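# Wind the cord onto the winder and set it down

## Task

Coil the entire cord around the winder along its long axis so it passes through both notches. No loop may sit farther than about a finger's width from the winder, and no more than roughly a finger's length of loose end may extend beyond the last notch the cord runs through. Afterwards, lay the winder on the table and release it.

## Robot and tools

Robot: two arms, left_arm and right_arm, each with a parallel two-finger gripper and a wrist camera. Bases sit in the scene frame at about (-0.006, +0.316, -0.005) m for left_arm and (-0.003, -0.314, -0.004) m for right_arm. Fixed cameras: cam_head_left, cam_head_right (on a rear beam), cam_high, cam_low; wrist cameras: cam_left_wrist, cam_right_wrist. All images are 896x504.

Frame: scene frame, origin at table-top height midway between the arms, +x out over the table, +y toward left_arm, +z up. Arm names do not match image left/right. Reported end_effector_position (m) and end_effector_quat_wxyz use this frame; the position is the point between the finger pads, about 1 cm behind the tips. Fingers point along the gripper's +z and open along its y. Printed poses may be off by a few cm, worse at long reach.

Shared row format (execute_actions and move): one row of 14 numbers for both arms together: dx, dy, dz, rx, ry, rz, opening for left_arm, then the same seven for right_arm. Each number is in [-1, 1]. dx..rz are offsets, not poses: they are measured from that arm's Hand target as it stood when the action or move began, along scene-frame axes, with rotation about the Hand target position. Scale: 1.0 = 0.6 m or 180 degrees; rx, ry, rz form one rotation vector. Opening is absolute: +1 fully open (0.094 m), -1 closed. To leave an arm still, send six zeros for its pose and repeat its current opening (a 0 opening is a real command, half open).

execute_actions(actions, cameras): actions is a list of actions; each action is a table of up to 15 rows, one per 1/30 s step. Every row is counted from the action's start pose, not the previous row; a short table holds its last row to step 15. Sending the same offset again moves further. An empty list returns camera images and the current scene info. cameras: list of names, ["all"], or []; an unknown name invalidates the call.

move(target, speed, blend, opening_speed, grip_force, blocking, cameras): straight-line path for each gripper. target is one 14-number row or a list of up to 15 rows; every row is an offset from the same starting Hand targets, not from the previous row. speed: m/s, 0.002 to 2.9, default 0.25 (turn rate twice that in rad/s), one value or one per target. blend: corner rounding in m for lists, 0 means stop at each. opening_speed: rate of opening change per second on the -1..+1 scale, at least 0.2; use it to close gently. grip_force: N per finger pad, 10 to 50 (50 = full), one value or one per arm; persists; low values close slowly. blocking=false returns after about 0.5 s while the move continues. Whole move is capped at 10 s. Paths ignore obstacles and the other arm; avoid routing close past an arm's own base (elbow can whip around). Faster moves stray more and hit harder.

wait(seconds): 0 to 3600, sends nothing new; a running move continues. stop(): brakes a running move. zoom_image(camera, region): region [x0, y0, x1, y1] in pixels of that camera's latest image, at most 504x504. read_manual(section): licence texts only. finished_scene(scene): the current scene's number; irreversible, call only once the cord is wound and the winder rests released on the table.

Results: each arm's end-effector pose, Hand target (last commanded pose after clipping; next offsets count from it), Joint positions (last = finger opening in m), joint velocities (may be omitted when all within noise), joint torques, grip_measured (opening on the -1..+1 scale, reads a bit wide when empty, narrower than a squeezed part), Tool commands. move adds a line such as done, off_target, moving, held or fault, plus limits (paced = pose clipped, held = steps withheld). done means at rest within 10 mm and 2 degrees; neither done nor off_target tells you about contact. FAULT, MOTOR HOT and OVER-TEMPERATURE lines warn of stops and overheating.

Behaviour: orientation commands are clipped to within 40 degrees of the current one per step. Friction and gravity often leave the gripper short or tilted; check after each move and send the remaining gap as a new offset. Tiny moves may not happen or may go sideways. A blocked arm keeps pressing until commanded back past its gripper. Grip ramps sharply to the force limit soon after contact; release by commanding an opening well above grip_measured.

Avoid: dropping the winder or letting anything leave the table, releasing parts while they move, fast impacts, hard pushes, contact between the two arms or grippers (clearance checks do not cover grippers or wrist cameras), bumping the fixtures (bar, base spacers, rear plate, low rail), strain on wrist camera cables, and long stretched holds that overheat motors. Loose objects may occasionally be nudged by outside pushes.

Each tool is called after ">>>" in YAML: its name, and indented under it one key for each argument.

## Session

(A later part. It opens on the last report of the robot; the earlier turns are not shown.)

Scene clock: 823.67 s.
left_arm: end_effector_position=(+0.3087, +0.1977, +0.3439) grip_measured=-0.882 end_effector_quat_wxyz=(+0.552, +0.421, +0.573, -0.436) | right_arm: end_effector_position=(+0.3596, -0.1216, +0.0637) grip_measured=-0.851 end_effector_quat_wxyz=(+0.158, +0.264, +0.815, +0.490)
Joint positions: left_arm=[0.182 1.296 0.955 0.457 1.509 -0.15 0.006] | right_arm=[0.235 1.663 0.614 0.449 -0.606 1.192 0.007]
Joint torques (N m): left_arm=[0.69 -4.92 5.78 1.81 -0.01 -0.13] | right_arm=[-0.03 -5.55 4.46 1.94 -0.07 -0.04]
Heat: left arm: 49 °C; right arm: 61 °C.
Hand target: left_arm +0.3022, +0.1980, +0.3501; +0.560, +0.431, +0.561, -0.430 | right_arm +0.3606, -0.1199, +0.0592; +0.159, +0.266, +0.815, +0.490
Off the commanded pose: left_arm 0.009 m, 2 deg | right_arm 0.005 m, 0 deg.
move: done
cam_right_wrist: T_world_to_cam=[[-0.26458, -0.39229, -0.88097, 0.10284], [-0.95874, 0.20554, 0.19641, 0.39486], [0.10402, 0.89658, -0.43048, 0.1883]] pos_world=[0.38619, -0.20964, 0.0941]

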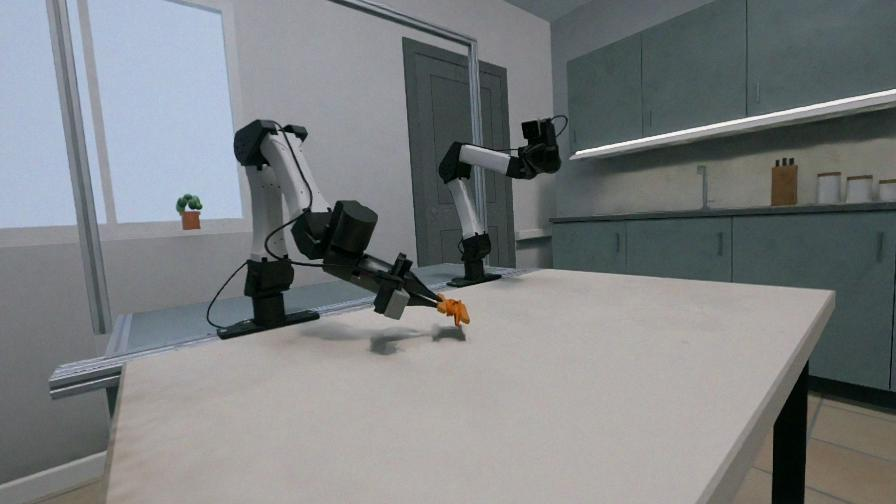

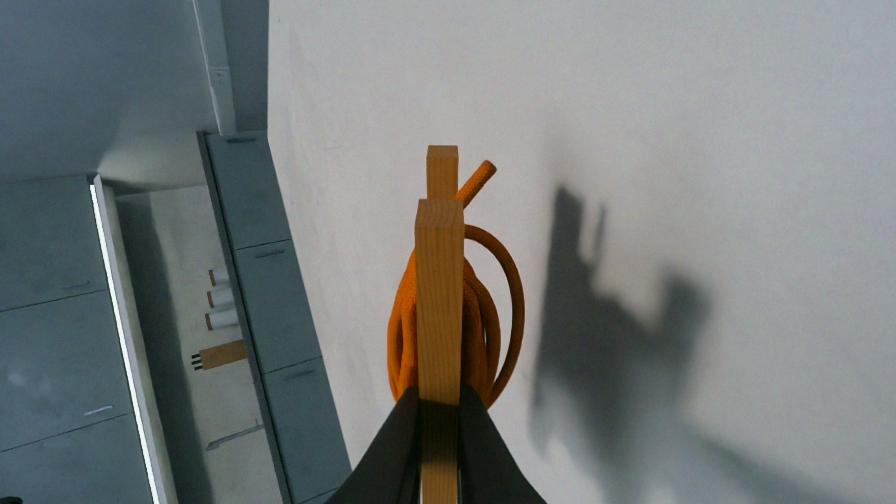

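>>> move:
  target: [0,0,0,0,0,0,-0.88,0,0,-0.047,0,0,0,-1]
  speed: 0.06
  cameras: ["cam_high","cam_right_wrist"]

>>> zoom_image:
  camera: "cam_high"
  region: [390, 220, 530, 360]

Scene clock: 828.30 s.
left_arm: end_effector_position=(+0.3085, +0.1977, +0.3458) grip_measured=-0.882 end_effector_quat_wxyz=(+0.553, +0.423, +0.571, -0.435) | right_arm: end_effector_position=(+0.3609, -0.1212, +0.0354) grip_measured=-0.851 end_effector_quat_wxyz=(+0.158, +0.264, +0.815, +0.490)
Joint positions: left_arm=[0.182 1.296 0.955 0.48 1.509 -0.167 0.006] | right_arm=[0.235 1.78 0.582 0.598 -0.606 1.192 0.007]
Joint torques (N m): left_arm=[0.65 -4.82 5.41 1.79 -0.04 -0.12] | right_arm=[0.02 -6.28 3.55 1.94 -0.1 -0.08]
Heat: left arm: 48 °C; right arm: 60 °C.
Hand target: left_arm +0.3022, +0.1980, +0.3501; +0.560, +0.431, +0.561, -0.430 | right_arm +0.3606, -0.1199, +0.0310; +0.159, +0.266, +0.815, +0.490
Off the commanded pose: left_arm 0.008 m, 2 deg | right_arm 0.005 m, 0 deg.
move: done
cam_right_wrist: T_world_to_cam=[[-0.26425, -0.39223, -0.88109, 0.07827], [-0.95881, 0.20556, 0.19604, 0.40154], [0.10423, 0.8966, -0.4304, 0.17555]] pos_world=[0.38739, -0.20924, 0.0658]

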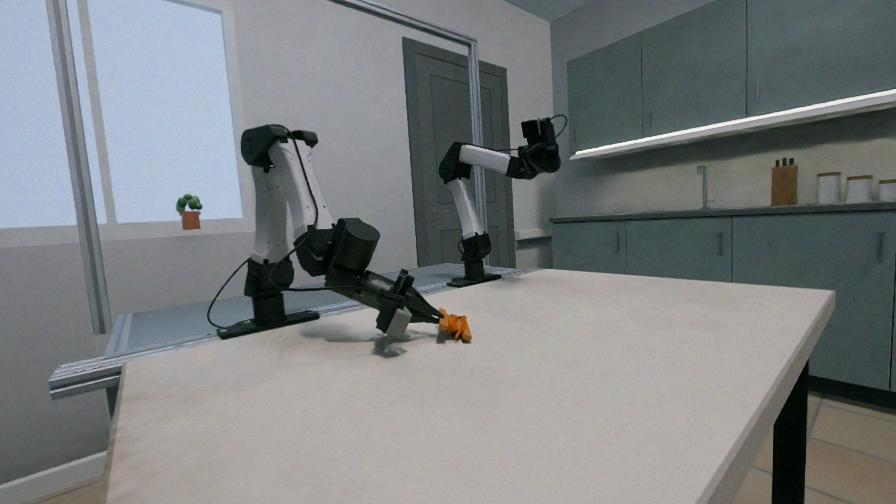

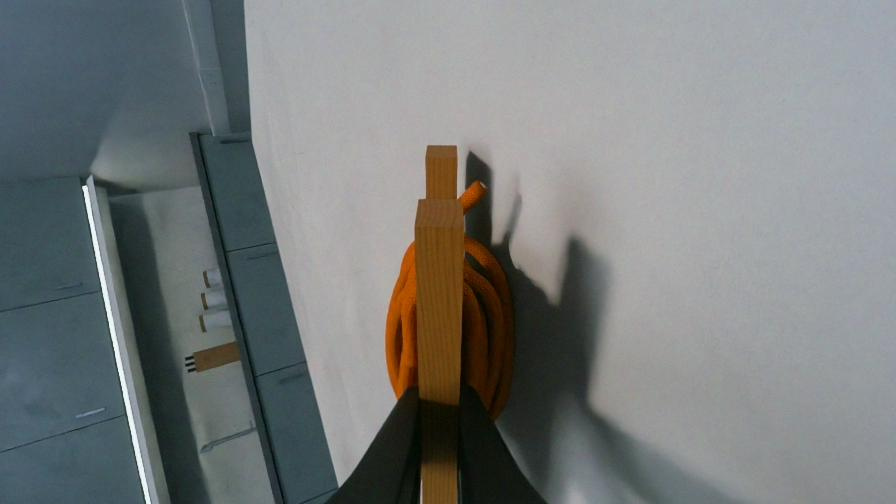

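Scaled by 3.600 from the camera's image (finer frame: 1280x720).

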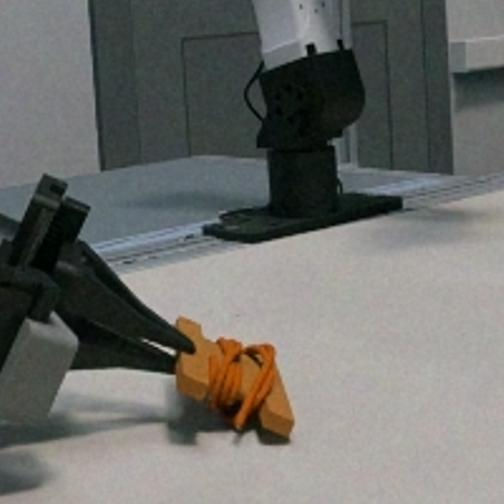

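>>> move:
  target:
    - [0,0,0,0,0,0,-0.88,0,0,-0.01,0,0,0,-1]
    - [0,0,0,0,0,0,-0.88,0,0,-0.01,0,0,0,-0.55]
  speed: 0.05
  opening_speed: 0.3
  cameras: ["cam_high","cam_right_wrist"]

>>> zoom_image:
  camera: "cam_high"
  region: [390, 220, 530, 360]

Scene clock: 859.17 s.
left_arm: end_effector_position=(+0.3081, +0.1976, +0.3456) grip_measured=-0.882 end_effector_quat_wxyz=(+0.554, +0.423, +0.571, -0.435) | right_arm: end_effector_position=(+0.3617, -0.1210, +0.0308) grip_measured=-0.553 end_effector_quat_wxyz=(+0.161, +0.262, +0.814, +0.492)
Joint positions: left_arm=[0.182 1.296 0.949 0.501 1.509 -0.183 0.006] | right_arm=[0.235 1.805 0.576 0.637 -0.606 1.192 0.021]
Joint torques (N m): left_arm=[0.65 -4.7 5.53 1.77 -0.04 -0.13] | right_arm=[-0.1 -6.04 3.44 1.83 -0.14 -0.11]
Heat: left arm: 46 °C; right arm: 56 °C.
Hand target: left_arm +0.3021, +0.1980, +0.3501; +0.560, +0.431, +0.561, -0.430 | right_arm +0.3607, -0.1199, +0.0251; +0.159, +0.266, +0.815, +0.490
Off the commanded pose: left_arm 0.007 m, 2 deg | right_arm 0.006 m, 0 deg.
move: done
cam_right_wrist: T_world_to_cam=[[-0.25775, -0.39058, -0.88375, 0.07249], [-0.96023, 0.20519, 0.18938, 0.40385], [0.10737, 0.89741, -0.42793, 0.17227]] pos_world=[0.38797, -0.20914, 0.0613]

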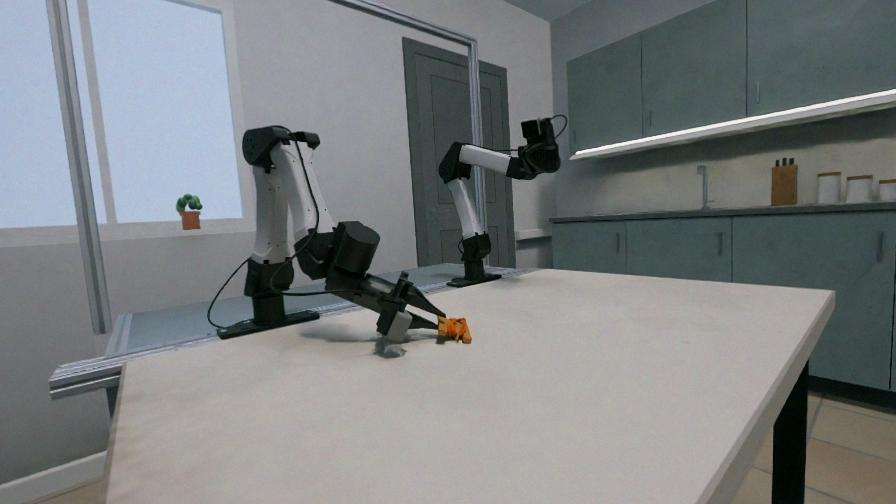

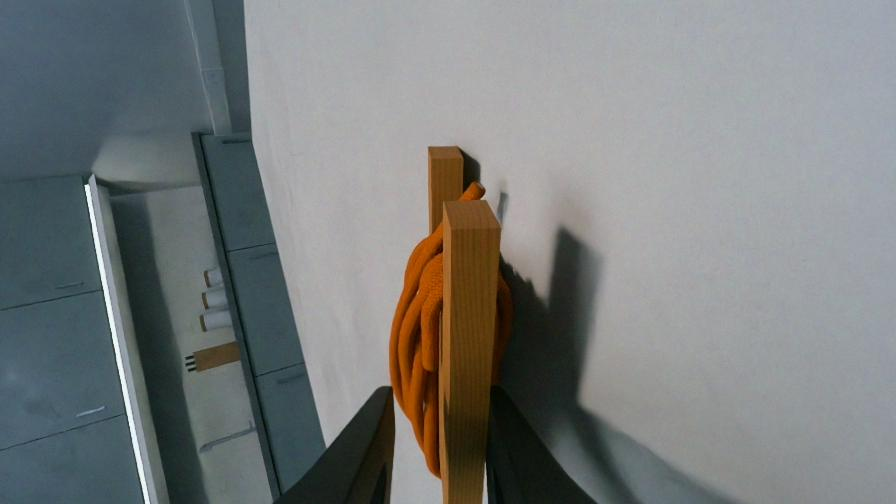

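Scaled by 3.600 from the camera's image (finer frame: 1280x720).

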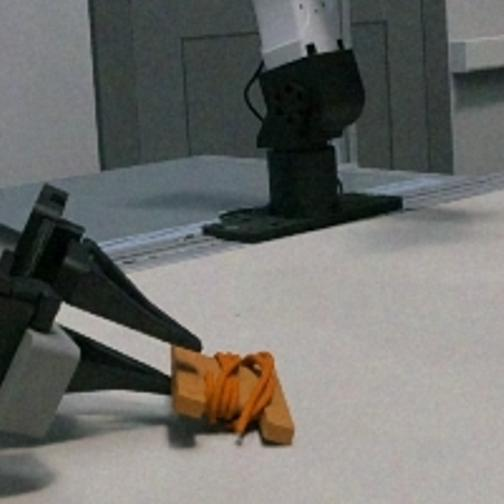

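>>> move:
  target: [0,0,0,0,0,0,-0.88,-0.087,-0.119,0.08,0,0,0,-0.55]
  speed: 0.08
  cameras: ["cam_high","cam_low","cam_right_wrist"]

>>> zoom_image:
  camera: "cam_high"
  region: [430, 290, 490, 360]

>>> zoom_image:
  camera: "cam_low"
  region: [450, 160, 550, 250]

Scene clock: 867.23 s.
left_arm: end_effector_position=(+0.3080, +0.1976, +0.3460) grip_measured=-0.882 end_effector_quat_wxyz=(+0.554, +0.423, +0.570, -0.435) | right_arm: end_effector_position=(+0.3070, -0.1907, +0.0629) grip_measured=-0.553 end_effector_quat_wxyz=(+0.146, +0.277, +0.817, +0.484)
Joint positions: left_arm=[0.182 1.296 0.949 0.505 1.509 -0.186 0.006] | right_arm=[-0.011 1.417 0.441 0.218 -0.79 1.003 0.021]
Joint torques (N m): left_arm=[0.66 -4.68 5.5 1.78 -0.06 -0.12] | right_arm=[-0.76 -7.58 5.22 1.36 -0.45 -0.32]
Heat: left arm: 46 °C; right arm: 55 °C.
Hand target: left_arm +0.3021, +0.1980, +0.3501; +0.560, +0.431, +0.561, -0.430 | right_arm +0.3084, -0.1913, +0.0730; +0.159, +0.266, +0.815, +0.490
Off the commanded pose: left_arm 0.007 m, 2 deg | right_arm 0.010 m, 2 deg.
move: done
cam_right_wrist: T_world_to_cam=[[-0.30022, -0.39082, -0.87013, 0.07166], [-0.94868, 0.21741, 0.22967, 0.35584], [0.09941, 0.89442, -0.43604, 0.25679]] pos_world=[0.33356, -0.27904, 0.09259]

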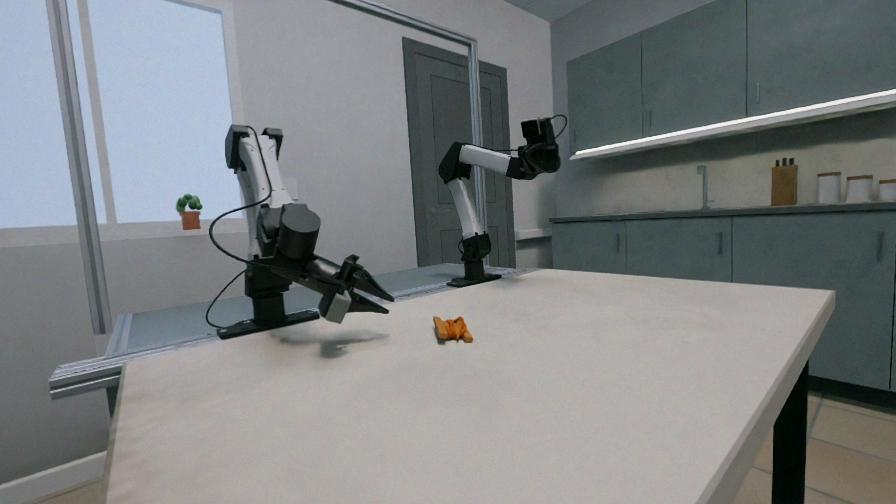

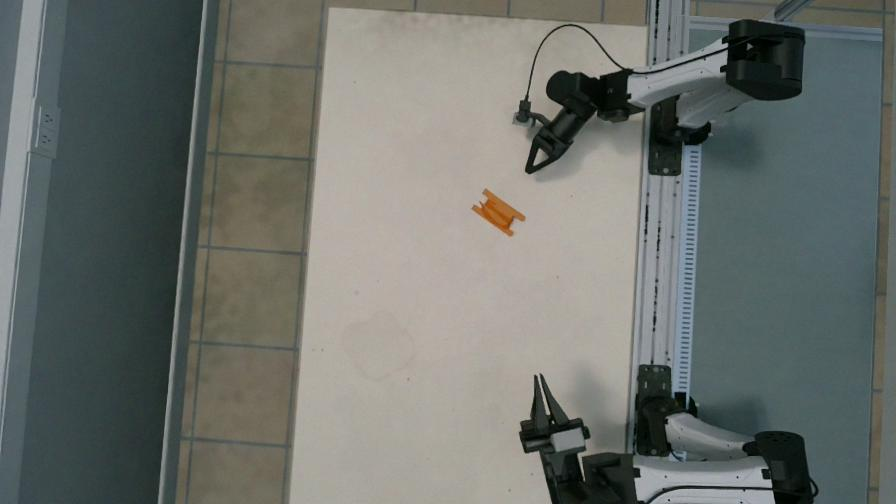

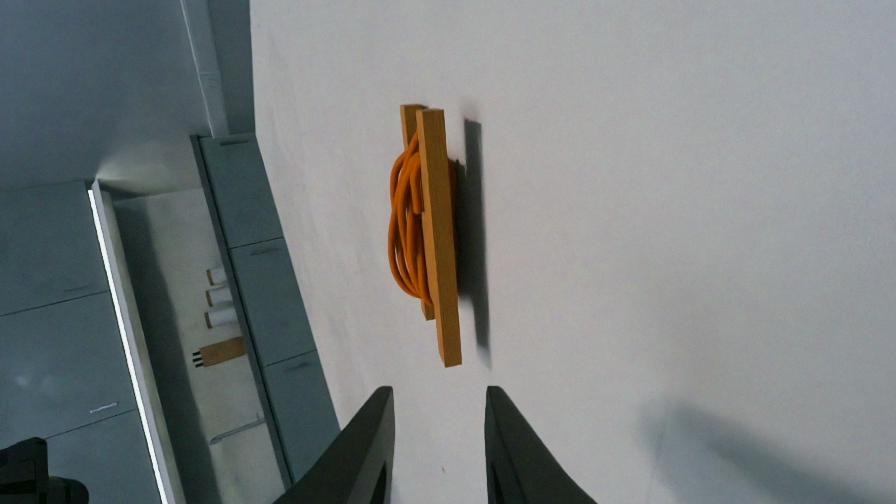

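Scaled by 7.200 from the camera's image (finer frame: 1280x720).

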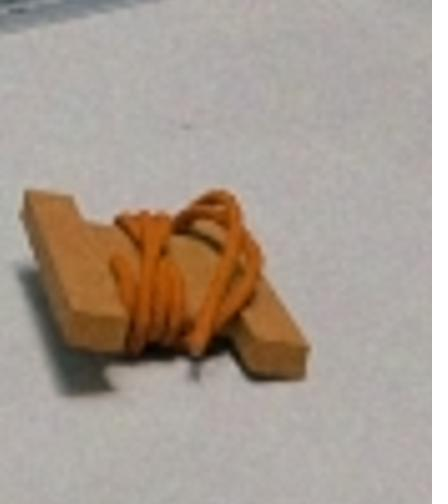

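Scaled by 5.040 from the camera's image (finer frame: 1280x720).

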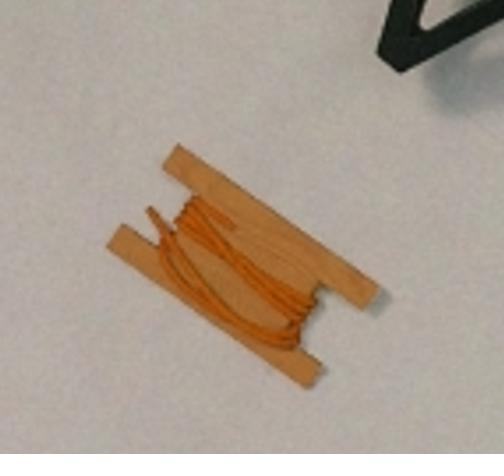

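>>> finished_scene:
  scene: 1

The scene is finished: the task was done.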